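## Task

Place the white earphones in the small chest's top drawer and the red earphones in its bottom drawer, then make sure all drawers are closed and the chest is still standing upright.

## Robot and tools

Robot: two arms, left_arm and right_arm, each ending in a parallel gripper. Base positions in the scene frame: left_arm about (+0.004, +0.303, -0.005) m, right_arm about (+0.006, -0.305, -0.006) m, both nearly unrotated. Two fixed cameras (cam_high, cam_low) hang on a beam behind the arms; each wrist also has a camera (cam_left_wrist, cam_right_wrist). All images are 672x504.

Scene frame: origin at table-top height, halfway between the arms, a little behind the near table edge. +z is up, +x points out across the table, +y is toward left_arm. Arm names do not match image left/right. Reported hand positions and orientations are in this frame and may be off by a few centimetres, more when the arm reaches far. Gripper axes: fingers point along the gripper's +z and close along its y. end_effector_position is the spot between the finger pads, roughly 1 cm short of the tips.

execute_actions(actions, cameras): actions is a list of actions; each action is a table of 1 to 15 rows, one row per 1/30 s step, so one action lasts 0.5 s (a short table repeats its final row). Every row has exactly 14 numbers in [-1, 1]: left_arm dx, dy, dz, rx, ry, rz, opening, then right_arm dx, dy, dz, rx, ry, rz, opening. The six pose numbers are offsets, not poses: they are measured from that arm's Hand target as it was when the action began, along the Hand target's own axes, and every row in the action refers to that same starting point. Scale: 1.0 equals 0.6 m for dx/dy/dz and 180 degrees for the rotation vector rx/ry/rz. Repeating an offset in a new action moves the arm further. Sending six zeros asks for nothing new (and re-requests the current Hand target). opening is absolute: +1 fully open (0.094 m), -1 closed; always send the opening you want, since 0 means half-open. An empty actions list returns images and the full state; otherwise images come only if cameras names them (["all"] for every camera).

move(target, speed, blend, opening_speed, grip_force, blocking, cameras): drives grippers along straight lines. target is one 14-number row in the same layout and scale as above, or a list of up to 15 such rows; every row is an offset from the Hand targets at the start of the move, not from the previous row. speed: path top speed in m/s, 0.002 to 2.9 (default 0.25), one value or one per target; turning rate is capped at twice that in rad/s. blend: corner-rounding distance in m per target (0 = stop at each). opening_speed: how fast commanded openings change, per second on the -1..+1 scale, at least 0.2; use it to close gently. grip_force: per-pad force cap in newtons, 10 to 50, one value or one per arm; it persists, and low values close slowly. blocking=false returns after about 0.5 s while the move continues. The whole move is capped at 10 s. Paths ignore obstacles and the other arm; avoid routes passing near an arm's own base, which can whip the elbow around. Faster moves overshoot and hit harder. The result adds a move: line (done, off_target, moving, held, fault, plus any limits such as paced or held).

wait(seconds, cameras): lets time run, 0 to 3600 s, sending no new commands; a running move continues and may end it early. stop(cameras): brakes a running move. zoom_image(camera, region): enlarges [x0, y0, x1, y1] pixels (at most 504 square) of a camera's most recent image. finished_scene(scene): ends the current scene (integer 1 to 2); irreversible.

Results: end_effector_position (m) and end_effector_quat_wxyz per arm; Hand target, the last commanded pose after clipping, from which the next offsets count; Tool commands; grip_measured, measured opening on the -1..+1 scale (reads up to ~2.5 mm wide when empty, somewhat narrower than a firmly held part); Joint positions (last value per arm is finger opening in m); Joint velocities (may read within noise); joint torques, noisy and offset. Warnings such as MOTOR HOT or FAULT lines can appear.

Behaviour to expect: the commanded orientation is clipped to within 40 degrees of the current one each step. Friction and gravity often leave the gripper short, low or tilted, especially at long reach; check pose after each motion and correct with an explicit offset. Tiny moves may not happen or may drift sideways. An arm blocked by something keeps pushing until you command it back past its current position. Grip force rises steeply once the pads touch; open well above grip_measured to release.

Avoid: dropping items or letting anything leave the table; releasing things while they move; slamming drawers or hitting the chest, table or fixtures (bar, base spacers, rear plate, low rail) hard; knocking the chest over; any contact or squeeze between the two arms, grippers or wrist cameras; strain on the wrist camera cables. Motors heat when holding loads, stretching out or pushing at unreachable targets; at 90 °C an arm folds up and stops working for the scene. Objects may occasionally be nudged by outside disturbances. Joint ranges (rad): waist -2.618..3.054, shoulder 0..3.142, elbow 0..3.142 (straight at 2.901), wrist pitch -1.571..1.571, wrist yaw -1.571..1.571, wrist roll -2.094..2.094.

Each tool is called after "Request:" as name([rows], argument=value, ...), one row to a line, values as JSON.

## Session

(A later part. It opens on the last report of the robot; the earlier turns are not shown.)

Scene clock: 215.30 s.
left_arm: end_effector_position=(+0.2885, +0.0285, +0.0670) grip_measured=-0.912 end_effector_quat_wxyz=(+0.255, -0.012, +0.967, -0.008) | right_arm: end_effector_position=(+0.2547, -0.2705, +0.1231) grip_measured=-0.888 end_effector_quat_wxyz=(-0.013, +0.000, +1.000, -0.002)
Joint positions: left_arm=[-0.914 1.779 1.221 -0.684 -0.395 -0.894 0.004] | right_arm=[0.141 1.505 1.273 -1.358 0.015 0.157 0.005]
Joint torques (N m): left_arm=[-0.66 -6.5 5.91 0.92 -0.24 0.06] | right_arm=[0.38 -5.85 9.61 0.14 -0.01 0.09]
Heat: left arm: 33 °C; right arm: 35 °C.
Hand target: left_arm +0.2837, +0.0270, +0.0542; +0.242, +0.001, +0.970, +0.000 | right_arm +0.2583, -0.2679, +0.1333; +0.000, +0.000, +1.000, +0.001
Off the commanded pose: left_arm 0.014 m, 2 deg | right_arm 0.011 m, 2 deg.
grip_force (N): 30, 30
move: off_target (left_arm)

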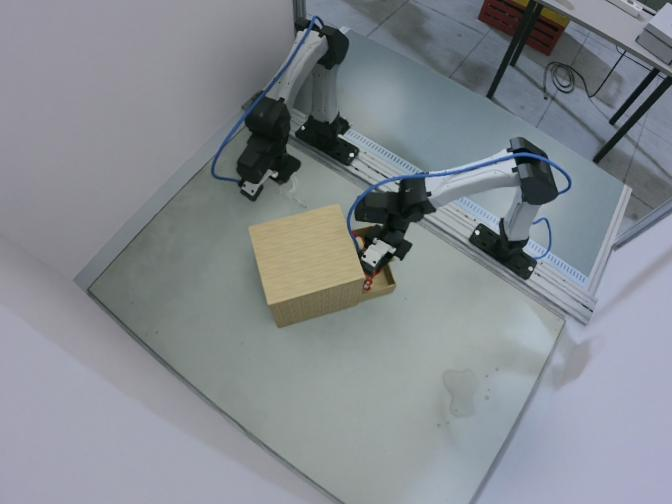

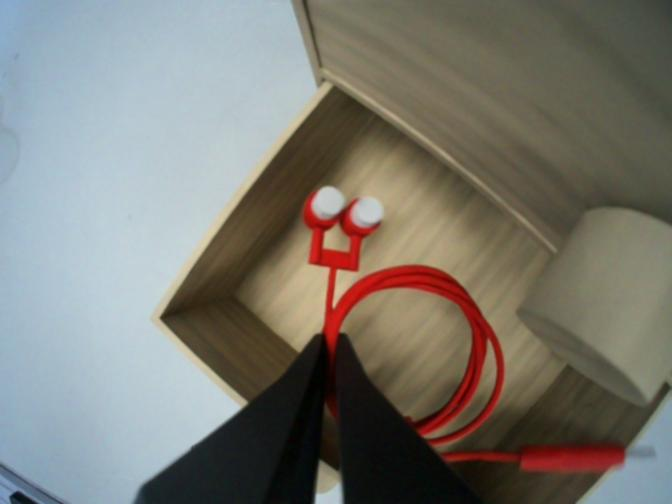

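Request:
move([
  [-0.035,0,-0.066,0,0,0,-1,0,0,0,0,0,0,-1],
  [-0.037,0.0167,-0.06,-0.039,0,-0.0736,-1,0,0,0,0,0,0,-1],
  [-0.0017,0.0167,0.012,-0.039,0,-0.0736,-1,0,0,0,0,0,0,-1],
], speed=0.13, blend=[0.005,0.005,0], cameras=["cam_left_wrist"])

Scene clock: 222.27 s.
left_arm: end_effector_position=(+0.2904, +0.0318, +0.0610) grip_measured=-0.912 end_effector_quat_wxyz=(+0.243, -0.123, +0.962, +0.012) | right_arm: end_effector_position=(+0.2547, -0.2705, +0.1231) grip_measured=-0.888 end_effector_quat_wxyz=(-0.013, +0.000, +1.000, -0.002)
Joint positions: left_arm=[-0.919 1.858 1.314 -0.799 -0.43 -1.146 0.004] | right_arm=[0.141 1.505 1.273 -1.358 0.015 0.157 0.005]
Joint torques (N m): left_arm=[-0.38 -7.05 5.38 0.66 -0.64 -0.22] | right_arm=[0.09 -5.85 9.42 0.11 -0.05 0.05]
Heat: left arm: 33 °C; right arm: 36 °C.
Hand target: left_arm +0.2880, +0.0369, +0.0483; +0.240, -0.126, +0.962, +0.031 | right_arm +0.2583, -0.2679, +0.1333; +0.000, +0.000, +1.000, +0.001
Off the commanded pose: left_arm 0.014 m, 2 deg | right_arm 0.011 m, 2 deg.
grip_force (N): 30, 30
move: off_target (left_arm)

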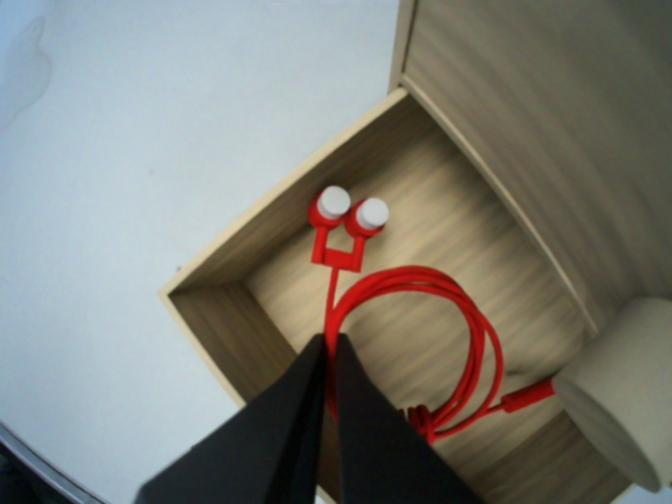

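Request:
move([
  [0,0,0,0,0,0,-0.5,0,0,0,0,0,0,-1],
  [-0.07,0,-0.132,0,0,0,-0.5,0,0,0,0,0,0,-1],
], speed=0.13, opening_speed=1.0, cameras=["cam_left_wrist"])

Scene clock: 226.53 s.
left_arm: end_effector_position=(+0.2861, +0.0361, +0.1218) grip_measured=-0.503 end_effector_quat_wxyz=(+0.226, -0.118, +0.966, +0.039) | right_arm: end_effector_position=(+0.2547, -0.2705, +0.1231) grip_measured=-0.888 end_effector_quat_wxyz=(-0.013, +0.000, +1.000, -0.002)
Joint positions: left_arm=[-0.919 1.852 1.564 -1.124 -0.427 -1.15 0.023] | right_arm=[0.141 1.505 1.273 -1.358 0.015 0.157 0.005]
Joint torques (N m): left_arm=[-0.16 -11.6 8.66 0.38 -0.67 -0.16] | right_arm=[0.28 -5.82 9.62 0.08 -0.11 0.05]
Heat: left arm: 33 °C; right arm: 36 °C.
Hand target: left_arm +0.2880, +0.0370, +0.1379; +0.240, -0.126, +0.962, +0.031 | right_arm +0.2583, -0.2679, +0.1333; +0.000, +0.000, +1.000, +0.001
Off the commanded pose: left_arm 0.016 m, 2 deg | right_arm 0.011 m, 2 deg.
grip_force (N): 30, 30
move: off_target (left_arm)

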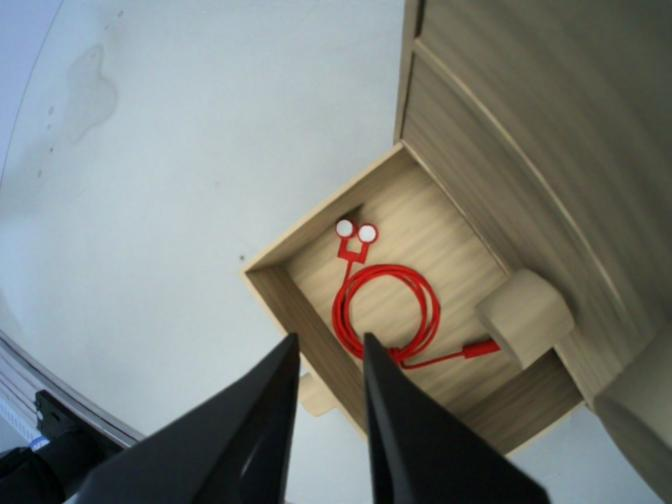

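Request:
move([
  [0.116,0.107,-0.066,0.2227,-0.189,0.2116,-1,0,0,0,0,0,0,-1],
  [0.198,0.107,0.087,0.2227,-0.189,0.2116,-1,0,0,0,0,0,0,-1],
], speed=0.2, blend=[0.015,0], cameras=["cam_left_wrist"])

Scene clock: 240.53 s.
left_arm: end_effector_position=(+0.1936, +0.0766, +0.0379) grip_measured=-0.995 end_effector_quat_wxyz=(+0.504, +0.282, +0.795, -0.183) | right_arm: end_effector_position=(+0.2547, -0.2705, +0.1231) grip_measured=-0.888 end_effector_quat_wxyz=(-0.013, +0.000, +1.000, -0.002)
Joint positions: left_arm=[-1.047 1.299 0.021 0.806 -0.338 -0.183 0] | right_arm=[0.141 1.505 1.273 -1.358 0.015 0.157 0.005]
Joint torques (N m): left_arm=[0.65 -1.48 4.34 1.93 -0.11 0.04] | right_arm=[0.42 -5.87 9.68 0.1 -0.1 0.08]
Heat: left arm: 35 °C; right arm: 36 °C.
Hand target: left_arm +0.1936, +0.0782, +0.0360; +0.505, +0.285, +0.795, -0.182 | right_arm +0.2583, -0.2679, +0.1333; +0.000, +0.000, +1.000, +0.001
Off the commanded pose: left_arm 0.002 m, 0 deg | right_arm 0.011 m, 2 deg.
grip_force (N): 30, 30
move: done

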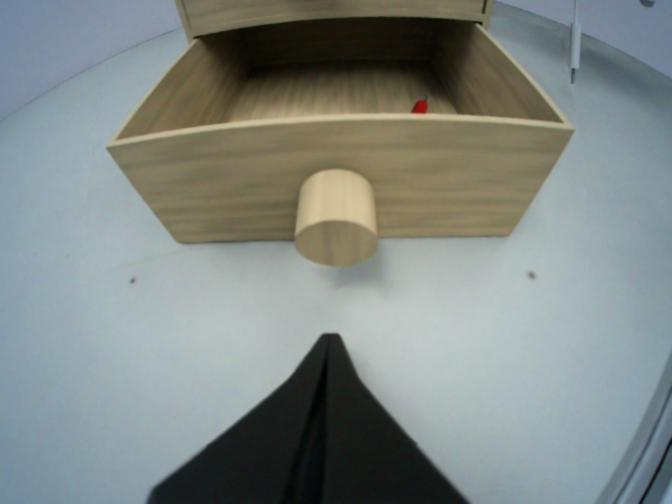

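Request:
move(target=[-0.0845,-0.003,0.181,0,0,0,-1,0,0,0,0,0,0,-1], speed=0.12, cameras=["cam_high","cam_left_wrist"])

Scene clock: 243.73 s.
left_arm: end_effector_position=(+0.2802, +0.0046, +0.0358) grip_measured=-0.995 end_effector_quat_wxyz=(+0.503, +0.281, +0.797, -0.181) | right_arm: end_effector_position=(+0.2547, -0.2705, +0.1231) grip_measured=-0.888 end_effector_quat_wxyz=(-0.013, +0.000, +1.000, -0.002)
Joint positions: left_arm=[-0.884 1.766 0.425 0.885 -0.195 -0.109 0] | right_arm=[0.141 1.505 1.273 -1.358 0.015 0.157 0.005]
Joint torques (N m): left_arm=[0.77 -4.96 6.52 1.84 0 0.05] | right_arm=[0.25 -6.01 9.39 0.09 -0.09 0.04]
Heat: left arm: 34 °C; right arm: 36 °C.
Hand target: left_arm +0.2849, +0.0006, +0.0358; +0.505, +0.285, +0.795, -0.182 | right_arm +0.2583, -0.2679, +0.1333; +0.000, +0.000, +1.000, +0.001
Off the commanded pose: left_arm 0.006 m, 1 deg | right_arm 0.011 m, 2 deg.
grip_force (N): 30, 30
move: done

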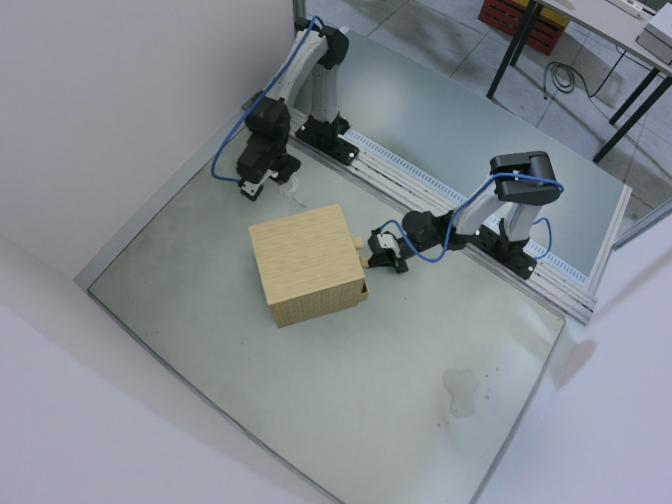

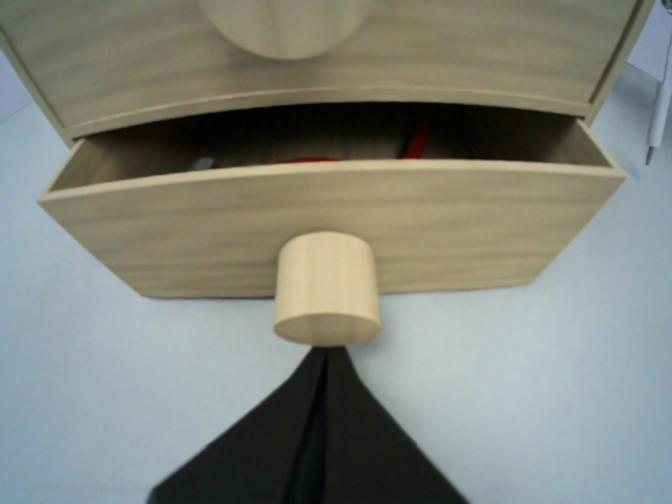

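Request:
move(target=[-0.0197,-0.0,0.0423,0,0,0,-1,0,0,0,0,0,0,-1], speed=0.1, cameras=["cam_left_wrist"])

Scene clock: 246.30 s.
left_arm: end_effector_position=(+0.3016, -0.0128, +0.0365) grip_measured=-0.995 end_effector_quat_wxyz=(+0.504, +0.280, +0.797, -0.181) | right_arm: end_effector_position=(+0.2547, -0.2705, +0.1231) grip_measured=-0.888 end_effector_quat_wxyz=(-0.013, +0.000, +1.000, -0.002)
Joint positions: left_arm=[-0.863 1.838 0.535 0.85 -0.178 -0.101 0] | right_arm=[0.141 1.505 1.273 -1.358 0.015 0.157 0.005]
Joint torques (N m): left_arm=[0.73 -5.63 6.97 1.81 0.02 0.05] | right_arm=[0.34 -5.82 9.68 0.13 -0.07 0.06]
Heat: left arm: 34 °C; right arm: 36 °C.
Hand target: left_arm +0.3066, -0.0171, +0.0357; +0.505, +0.285, +0.795, -0.182 | right_arm +0.2583, -0.2679, +0.1333; +0.000, +0.000, +1.000, +0.001
Off the commanded pose: left_arm 0.007 m, 1 deg | right_arm 0.011 m, 2 deg.
grip_force (N): 30, 30
move: done

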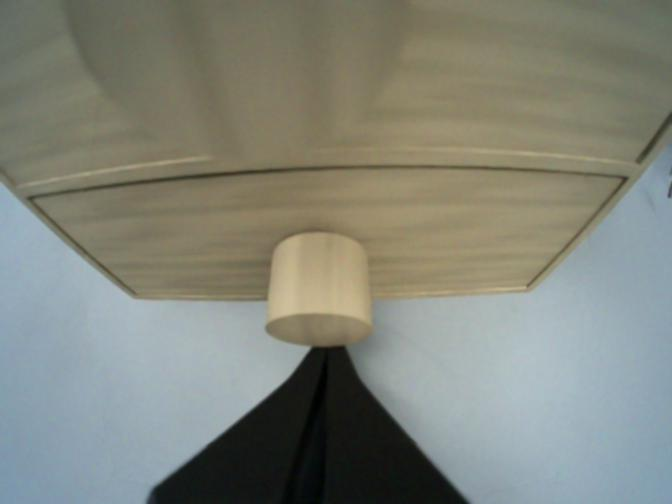

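Request:
move([
  [-0.0035,0,0.0075,0,0,0,-1,0,0,0,0,0,0,-1],
  [0.049,0,-0.106,0,0,0,-1,0,0,0,0,0,0,-1],
  [-0.1515,0,-0.199,0,-0.056,0,1,0,0,0,0,0,0,-1],
], speed=[0.05,0.2,0.25], blend=[0,0.02,0], grip_force=[50,30], cameras=["all"])

Scene clock: 252.87 s.
left_arm: end_effector_position=(+0.2500, +0.0303, +0.1502) grip_measured=+0.996 end_effector_quat_wxyz=(+0.554, +0.276, +0.758, -0.203) | right_arm: end_effector_position=(+0.2547, -0.2705, +0.1231) grip_measured=-0.888 end_effector_quat_wxyz=(-0.013, +0.000, +1.000, -0.002)
Joint positions: left_arm=[-0.917 1.162 0.405 0.437 -0.226 -0.083 0.094] | right_arm=[0.141 1.505 1.273 -1.358 0.015 0.157 0.005]
Joint torques (N m): left_arm=[-0.65 -4.97 9.54 1.89 -0.34 0] | right_arm=[0.32 -5.81 9.35 0.1 -0.11 0.03]
Heat: left arm: 34 °C; right arm: 36 °C.
Hand target: left_arm +0.2531, +0.0272, +0.1687; +0.572, +0.268, +0.747, -0.206 | right_arm +0.2583, -0.2679, +0.1333; +0.000, +0.000, +1.000, +0.001
Off the commanded pose: left_arm 0.019 m, 3 deg | right_arm 0.011 m, 2 deg.
grip_force (N): 50, 30
move: off_target (left_arm); target 3's new opening was sent with left_arm's hand 0.019 m and 3 deg from that target

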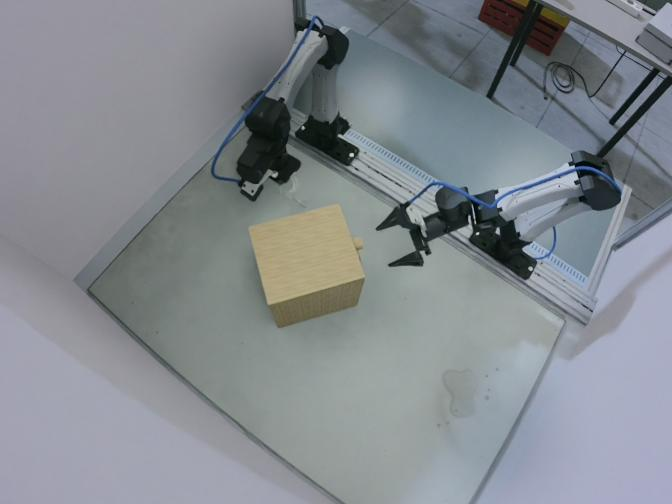

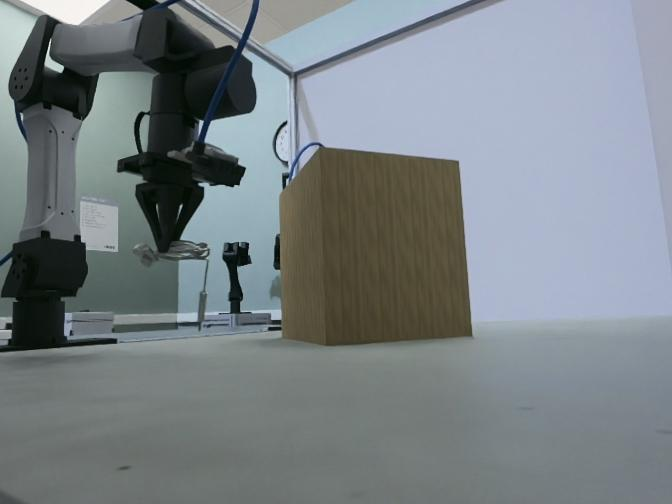

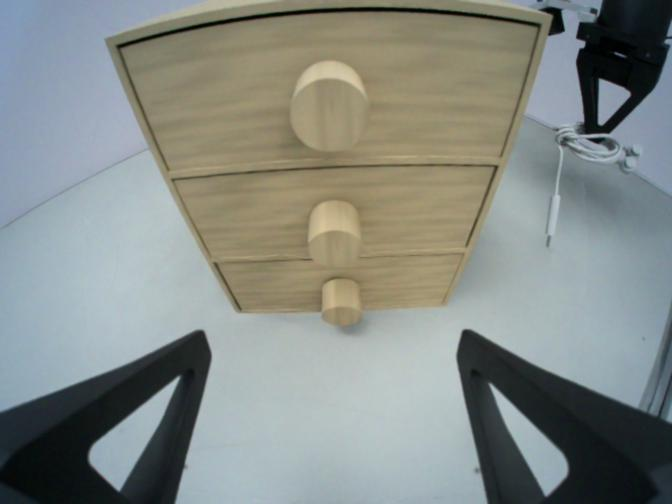

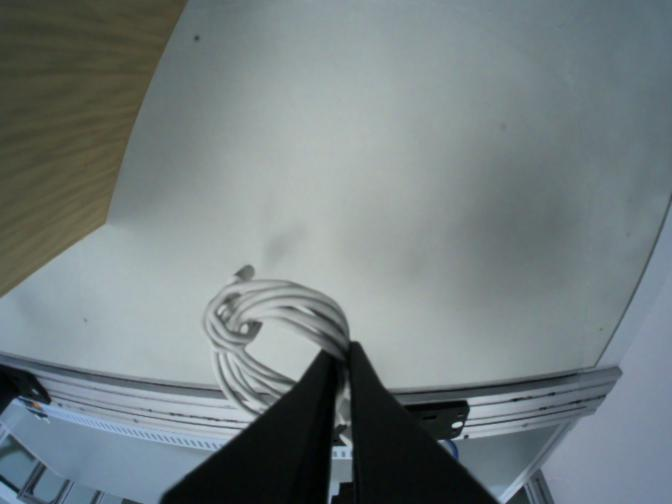

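Request:
move(target=[-0.097,0.005,0.052,0,0,0,1,0,0,0,0,0,0,-1], speed=0.15, cameras=["cam_left_wrist"])

Scene clock: 266.27 s.
left_arm: end_effector_position=(+0.2855, +0.0051, +0.2089) grip_measured=+0.997 end_effector_quat_wxyz=(+0.568, +0.265, +0.752, -0.203) | right_arm: end_effector_position=(+0.2547, -0.2705, +0.1231) grip_measured=-0.888 end_effector_quat_wxyz=(-0.013, +0.000, +1.000, -0.002)
Joint positions: left_arm=[-0.872 1.246 0.676 0.283 -0.201 -0.07 0.094] | right_arm=[0.141 1.505 1.273 -1.358 0.015 0.157 0.005]
Joint torques (N m): left_arm=[0.76 -3.41 10.11 1.93 0.03 0.05] | right_arm=[0.34 -5.79 9.55 0.12 -0.1 0.11]
Heat: left arm: 36 °C; right arm: 37 °C.
Hand target: left_arm +0.2900, +0.0008, +0.2168; +0.572, +0.268, +0.747, -0.206 | right_arm +0.2583, -0.2679, +0.1333; +0.000, +0.000, +1.000, +0.001
Off the commanded pose: left_arm 0.010 m, 1 deg | right_arm 0.011 m, 2 deg.
grip_force (N): 50, 30
move: done

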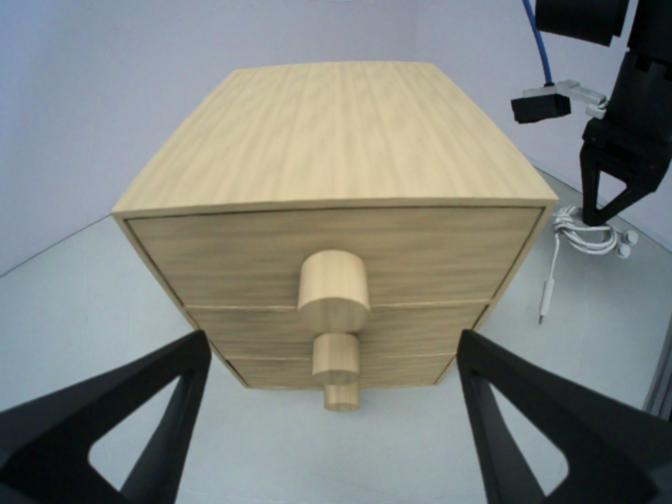

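Request:
move([
  [0.003,0,0.0717,0,0,0,1,0,0,0,0,0,0,-1],
  [0.003,0,0.0717,0,0,0,-1,0,0,0,0,0,0,-1],
], speed=0.12, opening_speed=1.5, cameras=["cam_left_wrist"])

Scene clock: 271.57 s.
left_arm: end_effector_position=(+0.3148, -0.0175, +0.1917) grip_measured=-0.444 end_effector_quat_wxyz=(+0.558, +0.269, +0.759, -0.198) | right_arm: end_effector_position=(+0.2547, -0.2705, +0.1231) grip_measured=-0.888 end_effector_quat_wxyz=(-0.013, +0.000, +1.000, -0.002)
Joint positions: left_arm=[-0.841 1.429 0.763 0.355 -0.171 -0.062 0.026] | right_arm=[0.141 1.505 1.273 -1.358 0.015 0.157 0.005]
Joint torques (N m): left_arm=[0.36 -4.31 10.11 2.16 0.01 0.05] | right_arm=[0.38 -5.85 9.5 0.1 -0.05 0.07]
Heat: left arm: 37 °C; right arm: 37 °C.
Hand target: left_arm +0.3216, -0.0254, +0.2040; +0.572, +0.268, +0.747, -0.206 | right_arm +0.2583, -0.2679, +0.1333; +0.000, +0.000, +1.000, +0.001
Off the commanded pose: left_arm 0.016 m, 2 deg | right_arm 0.011 m, 2 deg.
grip_force (N): 50, 30
move: off_target (left_arm); target 2's new opening was sent with left_arm's hand 0.016 m and 2 deg from that target

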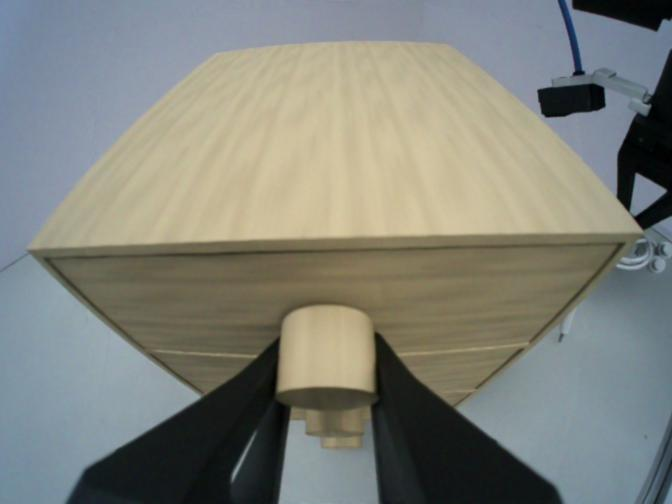

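Request:
move([
  [0.0484,0,-0.18,0,0,0,-1,0,0,-0.1,0,0,0,-1],
  [0.0484,0,-0.18,0,0,0,0.3,0,0,-0.1,0,0,0,-1],
  [0.093,0,-0.346,0,0,0,0.3,0.0305,0.08,-0.311,-0.029,-0.165,-0.1085,-1],
], speed=[0.1,0.1,0.2], cameras=["all"])

Scene clock: 287.10 s.
left_arm: end_effector_position=(+0.1552, +0.1087, +0.2028) grip_measured=+0.297 end_effector_quat_wxyz=(+0.570, +0.279, +0.745, -0.205) | right_arm: end_effector_position=(+0.2422, -0.2181, +0.3103) grip_measured=-0.888 end_effector_quat_wxyz=(+0.244, -0.163, +0.955, +0.051)
Joint positions: left_arm=[-1.259 0.382 0.407 -0.348 -0.552 -0.168 0.061] | right_arm=[0.373 1.271 1.761 -1.554 0.022 0.04 0.005]
Joint torques (N m): left_arm=[-0.66 0.47 7.53 1.76 -0.47 -0.23] | right_arm=[0.16 -3.37 8.5 1.14 0.1 -0.11]
Heat: left arm: 39 °C; right arm: 37 °C.
Hand target: left_arm +0.1558, +0.1113, +0.2040; +0.573, +0.268, +0.747, -0.206 | right_arm +0.2401, -0.2201, +0.3200; +0.255, -0.167, +0.951, +0.045
Off the commanded pose: left_arm 0.003 m, 1 deg | right_arm 0.010 m, 2 deg.
joint sent to its limit (right arm) — joint 4 (wrist pitch), lower limit. The joint targets still meet the commanded pose.
grip_force (N): 50, 30
move: done; target 2's new opening was sent with left_arm's hand 0.014 m and 3 deg from that target

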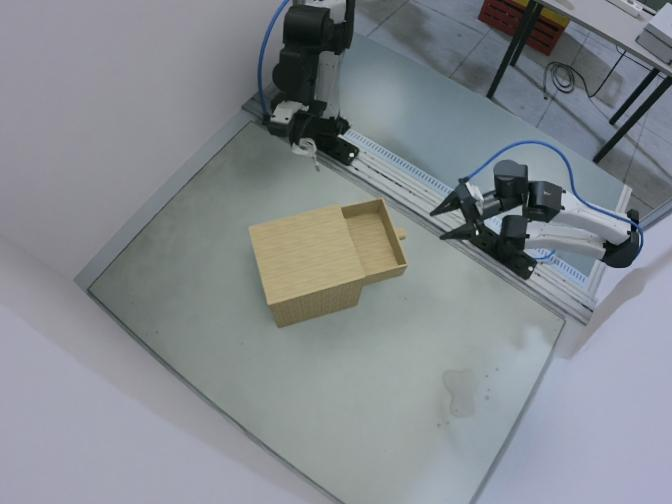

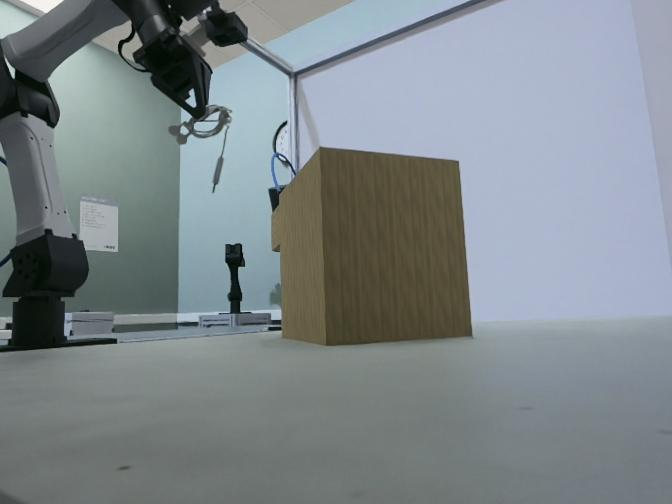

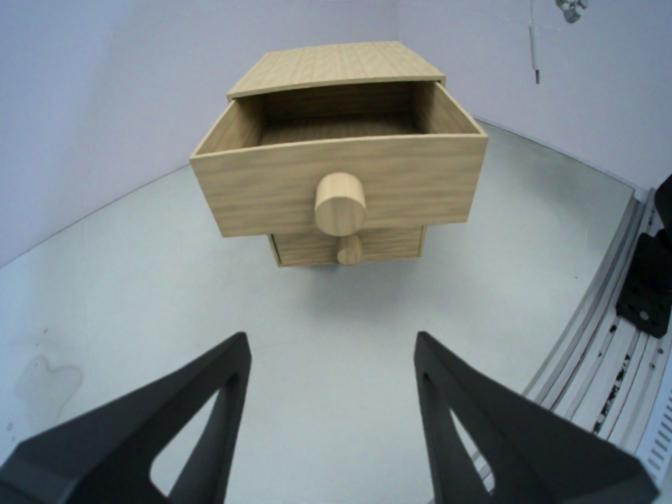

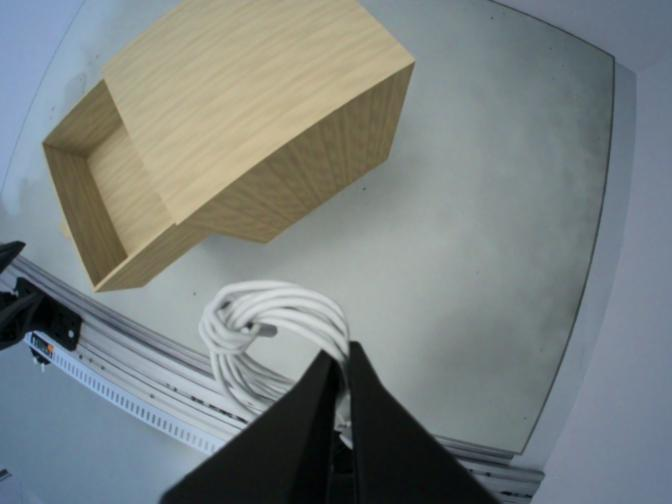

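Request:
move([
  [0,0,0,0,0,0,0.3,-0.149,0.177,0.009,-0.0375,-0.0121,-0.2121,-1],
  [0,0,0,0,0,0,0.3,-0.2217,0.353,0.1495,-0.075,-0.0242,-0.4242,-1],
], speed=0.18, blend=[0.03,0], cameras=["all"])

Scene clock: 300.30 s.
left_arm: end_effector_position=(+0.1553, +0.1089, +0.2027) grip_measured=+0.297 end_effector_quat_wxyz=(+0.570, +0.278, +0.746, -0.205) | right_arm: end_effector_position=(+0.3219, +0.0270, +0.3079) grip_measured=-0.888 end_effector_quat_wxyz=(-0.278, +0.729, -0.625, +0.023)
Joint positions: left_arm=[-1.259 0.382 0.407 -0.349 -0.553 -0.169 0.061] | right_arm=[0.823 2.083 2.629 -1.556 0.046 -0.902 0.005]
Joint torques (N m): left_arm=[-0.7 0.47 7.54 1.76 -0.42 -0.22] | right_arm=[0.49 -7.62 8.27 1.26 -0.29 -0.05]
Heat: left arm: 38 °C; right arm: 37 °C.
Hand target: left_arm +0.1558, +0.1113, +0.2040; +0.572, +0.268, +0.747, -0.206 | right_arm +0.3182, +0.0337, +0.3090; -0.242, +0.743, -0.624, +0.012
Off the commanded pose: left_arm 0.003 m, 1 deg | right_arm 0.008 m, 5 deg.
joint sent to its limit (right arm) — joint 4 (wrist pitch), lower limit. The joint targets are off in orientation, not in position.
grip_force (N): 50, 30
move: off_target (right_arm)

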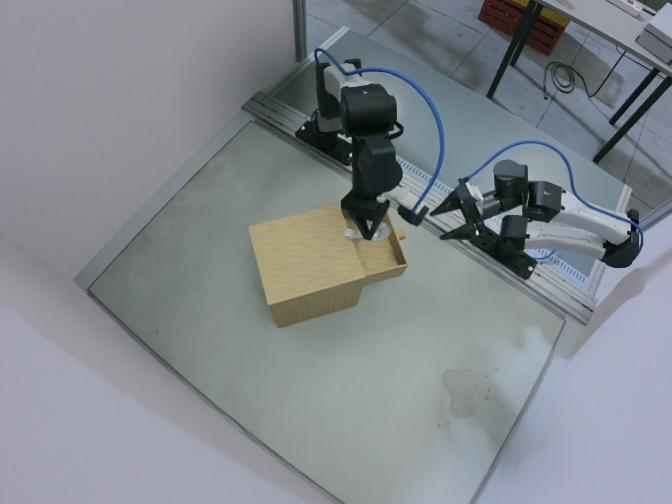

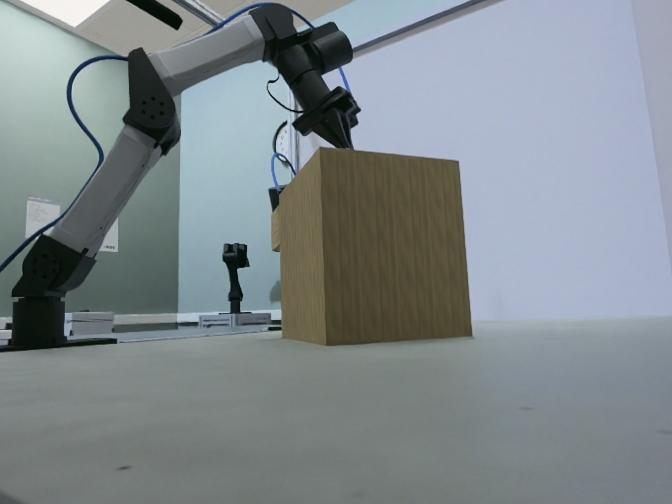

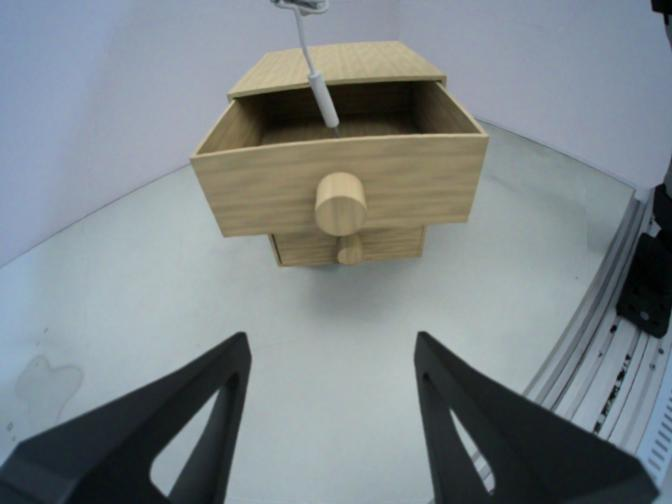

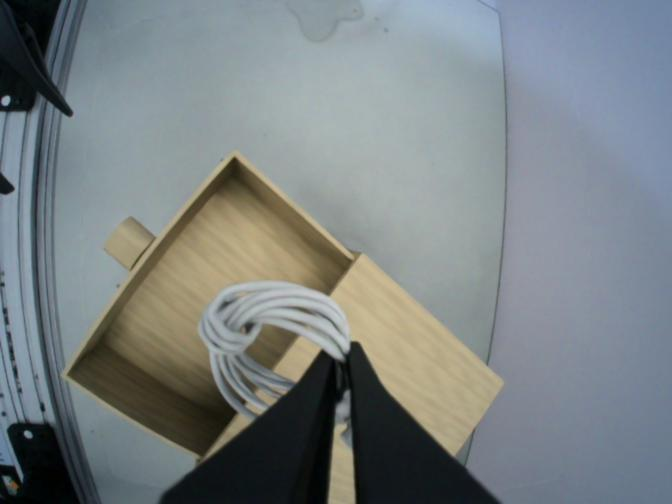

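Request:
move(target=[0,0,0,0,0,0,0.3,0.024,0.051,0.1295,0,0,0,-1], speed=0.12, cameras=["cam_high","cam_left_wrist","cam_right_wrist"])

Scene clock: 316.70 s.
left_arm: end_effector_position=(+0.1553, +0.1089, +0.2027) grip_measured=+0.297 end_effector_quat_wxyz=(+0.570, +0.278, +0.746, -0.205) | right_arm: end_effector_position=(+0.3251, +0.0422, +0.2332) grip_measured=-0.891 end_effector_quat_wxyz=(-0.252, +0.739, -0.624, +0.021)
Joint positions: left_arm=[-1.259 0.382 0.407 -0.349 -0.553 -0.169 0.061] | right_arm=[0.837 1.954 2.103 -1.212 0.046 -0.903 0.005]
Joint torques (N m): left_arm=[-0.7 0.47 7.53 1.76 -0.42 -0.22] | right_arm=[0.34 -9.2 4.86 1.24 -0.13 0.1]
Heat: left arm: 38 °C; right arm: 36 °C.
Hand target: left_arm +0.1558, +0.1113, +0.2040; +0.572, +0.268, +0.747, -0.206 | right_arm +0.3181, +0.0437, +0.2250; -0.242, +0.743, -0.624, +0.012
Off the commanded pose: left_arm 0.003 m, 1 deg | right_arm 0.011 m, 2 deg.
grip_force (N): 50, 30
move: off_target (right_arm)

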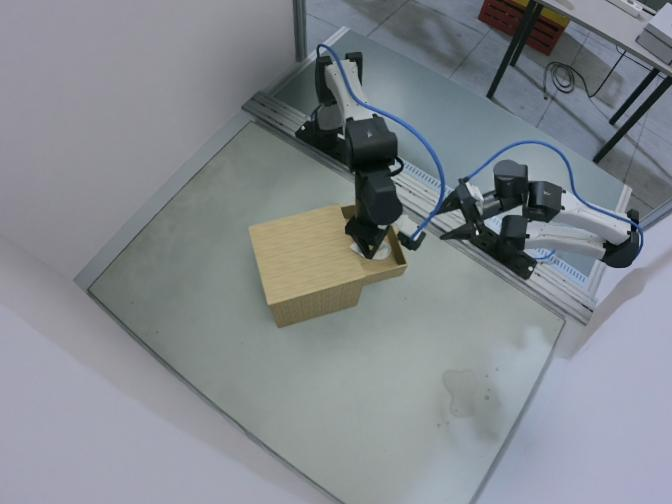

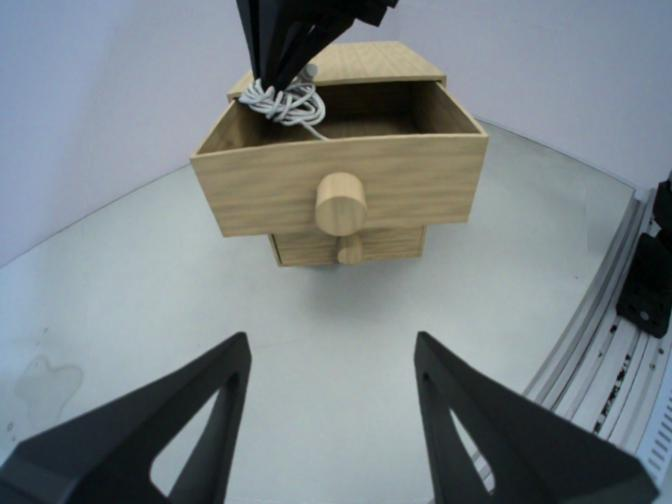

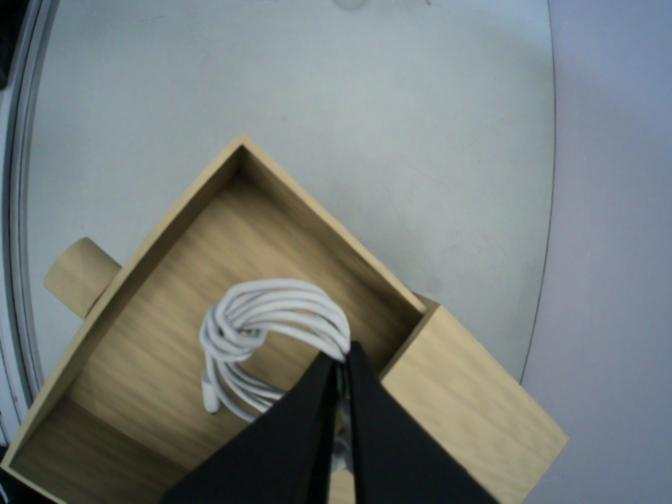

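Request:
move([
  [0,0,0,0,0,0,0.3,-0.0185,0.017,-0.001,0,0,0,-1],
  [0,0,0,0,0,0,0.3,-0.0043,0.0357,0.043,0,0,0,-1],
], speed=0.1, cameras=["cam_left_wrist","cam_right_wrist"])

Scene clock: 320.53 s.
left_arm: end_effector_position=(+0.1553, +0.1089, +0.2027) grip_measured=+0.297 end_effector_quat_wxyz=(+0.570, +0.278, +0.746, -0.205) | right_arm: end_effector_position=(+0.3080, +0.0521, +0.1869) grip_measured=-0.893 end_effector_quat_wxyz=(-0.228, +0.746, -0.625, +0.013)
Joint positions: left_arm=[-1.259 0.382 0.407 -0.349 -0.553 -0.169 0.061] | right_arm=[0.878 1.932 1.903 -1.087 0.049 -0.868 0.005]
Joint torques (N m): left_arm=[-0.7 0.47 7.53 1.76 -0.42 -0.22] | right_arm=[0.16 -10.88 6.13 1.21 -0.05 0.1]
Heat: left arm: 38 °C; right arm: 36 °C.
Hand target: left_arm +0.1558, +0.1113, +0.2040; +0.572, +0.268, +0.747, -0.206 | right_arm +0.3060, +0.0527, +0.1948; -0.242, +0.743, -0.624, +0.012
Off the commanded pose: left_arm 0.003 m, 1 deg | right_arm 0.008 m, 2 deg.
grip_force (N): 50, 30
move: done

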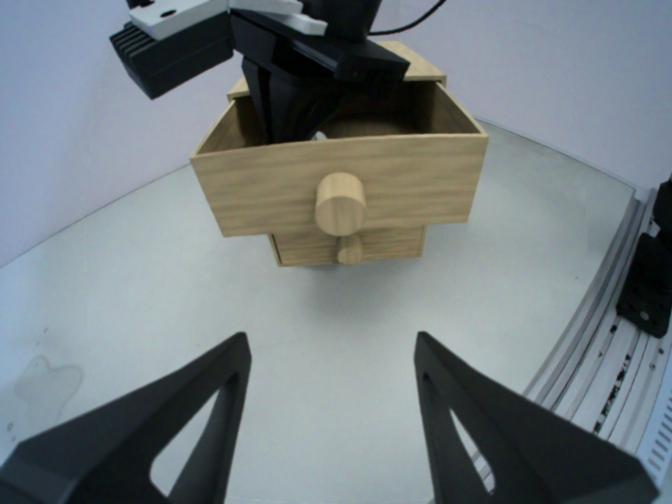

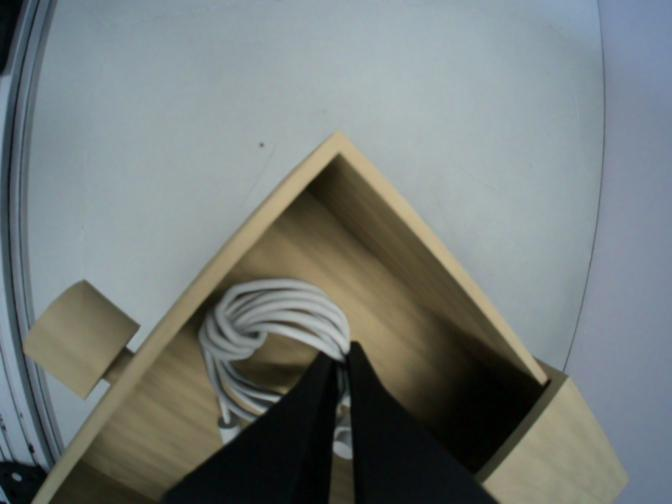

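Request:
move([
  [0,0,0,0,0,0,0.3,0,0,0,0,0,0,-0.55],
  [0,0,0,0,0,0,0.3,-0.0284,-0.0375,-0.0883,0,0,0,-0.55],
], speed=0.08, opening_speed=1.0, cameras=["cam_left_wrist","cam_right_wrist"])

Scene clock: 325.40 s.
left_arm: end_effector_position=(+0.1553, +0.1089, +0.2027) grip_measured=+0.297 end_effector_quat_wxyz=(+0.570, +0.278, +0.746, -0.205) | right_arm: end_effector_position=(+0.3065, +0.0486, +0.2540) grip_measured=-0.552 end_effector_quat_wxyz=(-0.242, +0.743, -0.624, +0.012)
Joint positions: left_arm=[-1.259 0.382 0.407 -0.349 -0.553 -0.169 0.061] | right_arm=[0.878 2.002 2.275 -1.36 0.049 -0.867 0.021]
Joint torques (N m): left_arm=[-0.7 0.47 7.53 1.76 -0.42 -0.22] | right_arm=[0.17 -7.57 9.58 1.14 -0.07 0.08]
Heat: left arm: 38 °C; right arm: 36 °C.
Hand target: left_arm +0.1558, +0.1113, +0.2040; +0.572, +0.268, +0.747, -0.206 | right_arm +0.3061, +0.0527, +0.2550; -0.242, +0.743, -0.624, +0.012
Off the commanded pose: left_arm 0.003 m, 1 deg | right_arm 0.004 m, 0 deg.
grip_force (N): 50, 30
move: done

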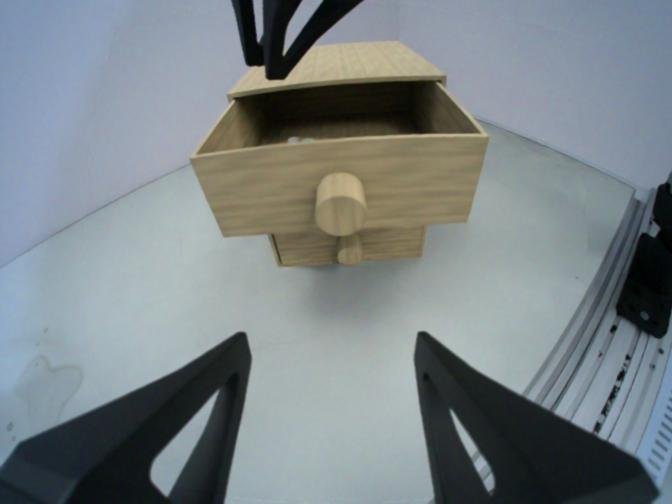

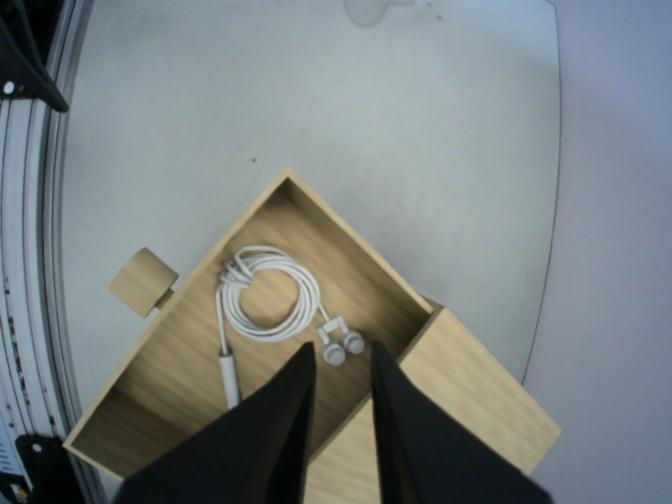

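Request:
move([
  [0,0,0,0,0,0,-1,0.163,-0.001,-0.2505,0.0375,0.0121,0.2121,-0.55],
  [0,0,0,0,0,0,-1,0.369,0.108,-0.288,0.075,0.0242,0.4242,-0.55],
  [-0.0833,-0.002,0.3107,0,0,0,-1,0.369,0.108,-0.288,0.075,0.0242,0.4242,-0.55],
], speed=[0.25,0.25,0.12], blend=[0.04,0,0], cameras=["all"])

Scene clock: 338.47 s.
left_arm: end_effector_position=(+0.2970, -0.0027, +0.1849) grip_measured=-0.995 end_effector_quat_wxyz=(+0.553, +0.270, +0.765, -0.191) | right_arm: end_effector_position=(+0.2455, -0.2193, +0.3230) grip_measured=-0.552 end_effector_quat_wxyz=(+0.265, -0.170, +0.948, +0.039)
Joint positions: left_arm=[-0.862 1.345 0.687 0.326 -0.199 -0.067 0] | right_arm=[0.387 1.276 1.806 -1.555 0.054 0.028 0.021]
Joint torques (N m): left_arm=[0.61 -4.11 10.35 2.23 0.11 0.05] | right_arm=[-0.77 -3.56 4.89 1.23 -0.22 0.06]
Heat: left arm: 38 °C; right arm: 36 °C.
Hand target: left_arm +0.3039, -0.0123, +0.2038; +0.572, +0.268, +0.747, -0.206 | right_arm +0.2400, -0.2200, +0.3204; +0.255, -0.167, +0.951, +0.045
Off the commanded pose: left_arm 0.022 m, 3 deg | right_arm 0.006 m, 1 deg.
joint sent to its limit (right arm) — joint 4 (wrist pitch), lower limit. The joint targets still meet the commanded pose.
grip_force (N): 50, 30
move: off_target (left_arm); blend cut to 0 m at target 1

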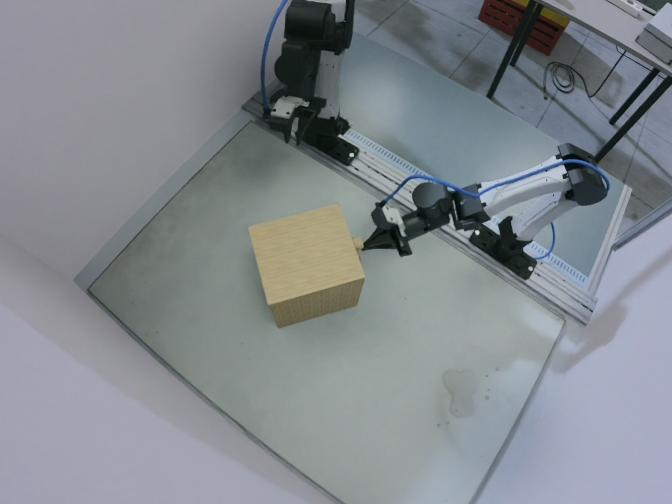

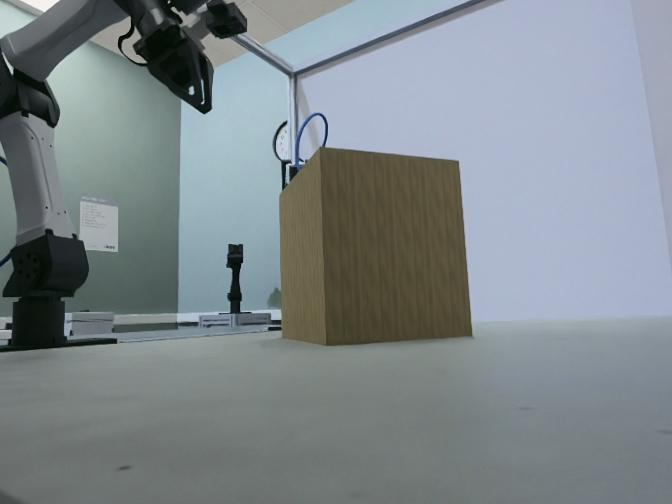

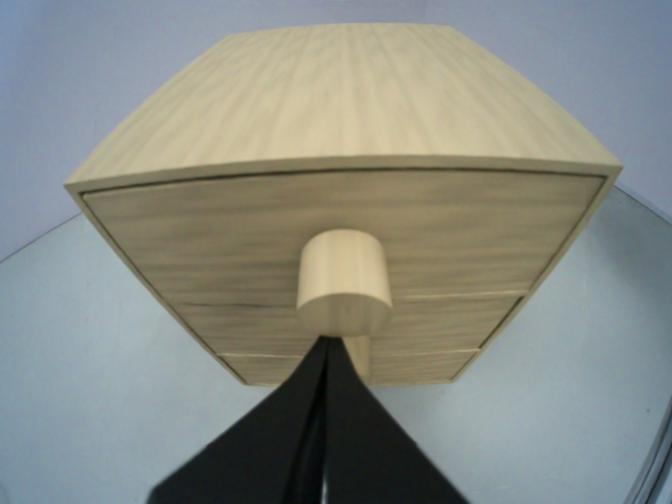

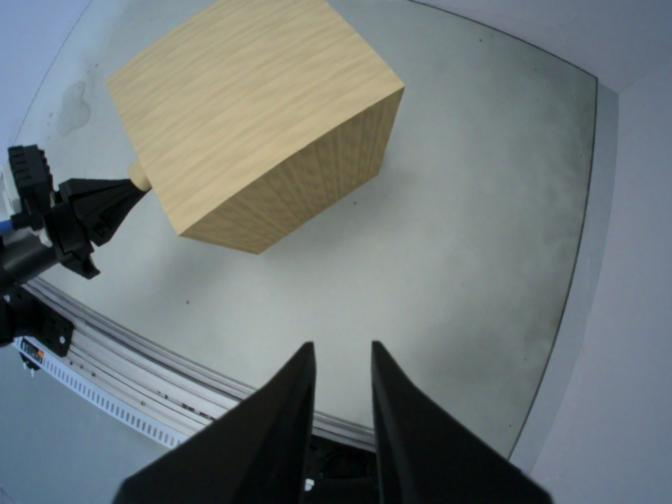

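Request:
zoom_image(camera="cam_left_wrist", region=[60, 140, 400, 395])

Scaled by 1.482 from the camera's image (finer frame: 960x720).

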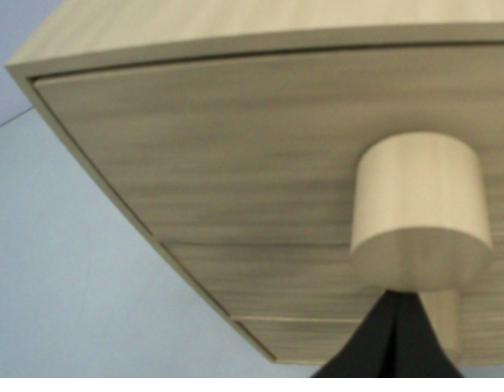

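Request:
move([
  [-0.0075,-0.0067,-0.0365,0,0,0,-1,0,0,0,0,0,0,-0.55],
  [-0.0213,-0.0067,0.015,0,0,0,-1,0,0,0,0,0,0,-0.55],
], speed=0.08, cameras=["cam_left_wrist"])

Request:
zoom_image(camera="cam_left_wrist", region=[60, 140, 400, 395])

Scene clock: 344.27 s.
left_arm: end_effector_position=(+0.2996, -0.0153, +0.2029) grip_measured=-0.995 end_effector_quat_wxyz=(+0.559, +0.272, +0.757, -0.199) | right_arm: end_effector_position=(+0.2455, -0.2193, +0.3230) grip_measured=-0.552 end_effector_quat_wxyz=(+0.265, -0.170, +0.948, +0.039)
Joint positions: left_arm=[-0.875 1.361 0.756 0.294 -0.199 -0.067 0] | right_arm=[0.387 1.276 1.806 -1.555 0.054 0.028 0.021]
Joint torques (N m): left_arm=[1.42 -2.63 10.7 2.22 0.06 0.03] | right_arm=[-0.96 -3.56 4.9 1.21 -0.22 0.02]
Heat: left arm: 39 °C; right arm: 35 °C.
Hand target: left_arm +0.3107, -0.0230, +0.2138; +0.572, +0.268, +0.747, -0.206 | right_arm +0.2400, -0.2200, +0.3204; +0.255, -0.167, +0.951, +0.045
Off the commanded pose: left_arm 0.017 m, 2 deg | right_arm 0.006 m, 1 deg.
joint sent to its limit (right arm) — joint 4 (wrist pitch), lower limit. The joint targets still meet the commanded pose.
grip_force (N): 50, 30
move: off_target (left_arm)

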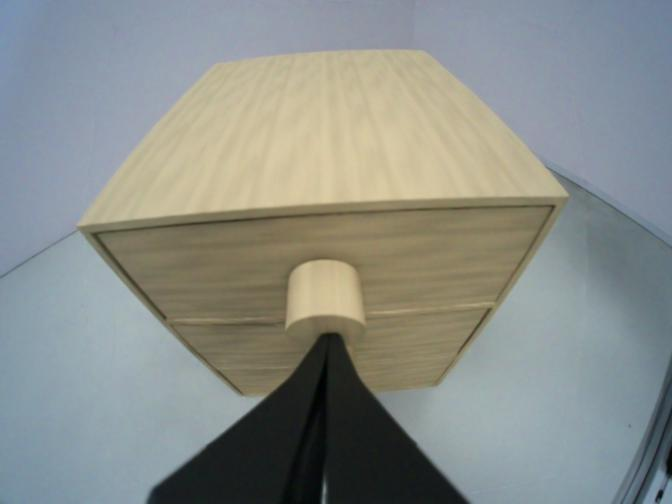

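Scaled by 1.482 from the camera's image (finer frame: 960x720).

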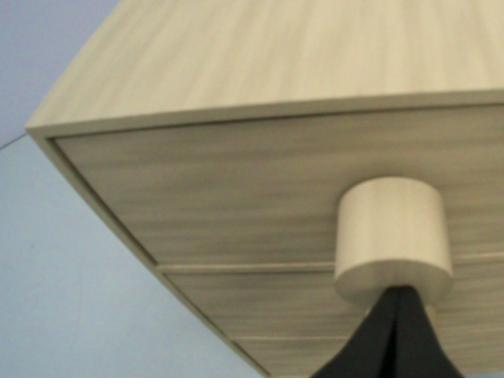

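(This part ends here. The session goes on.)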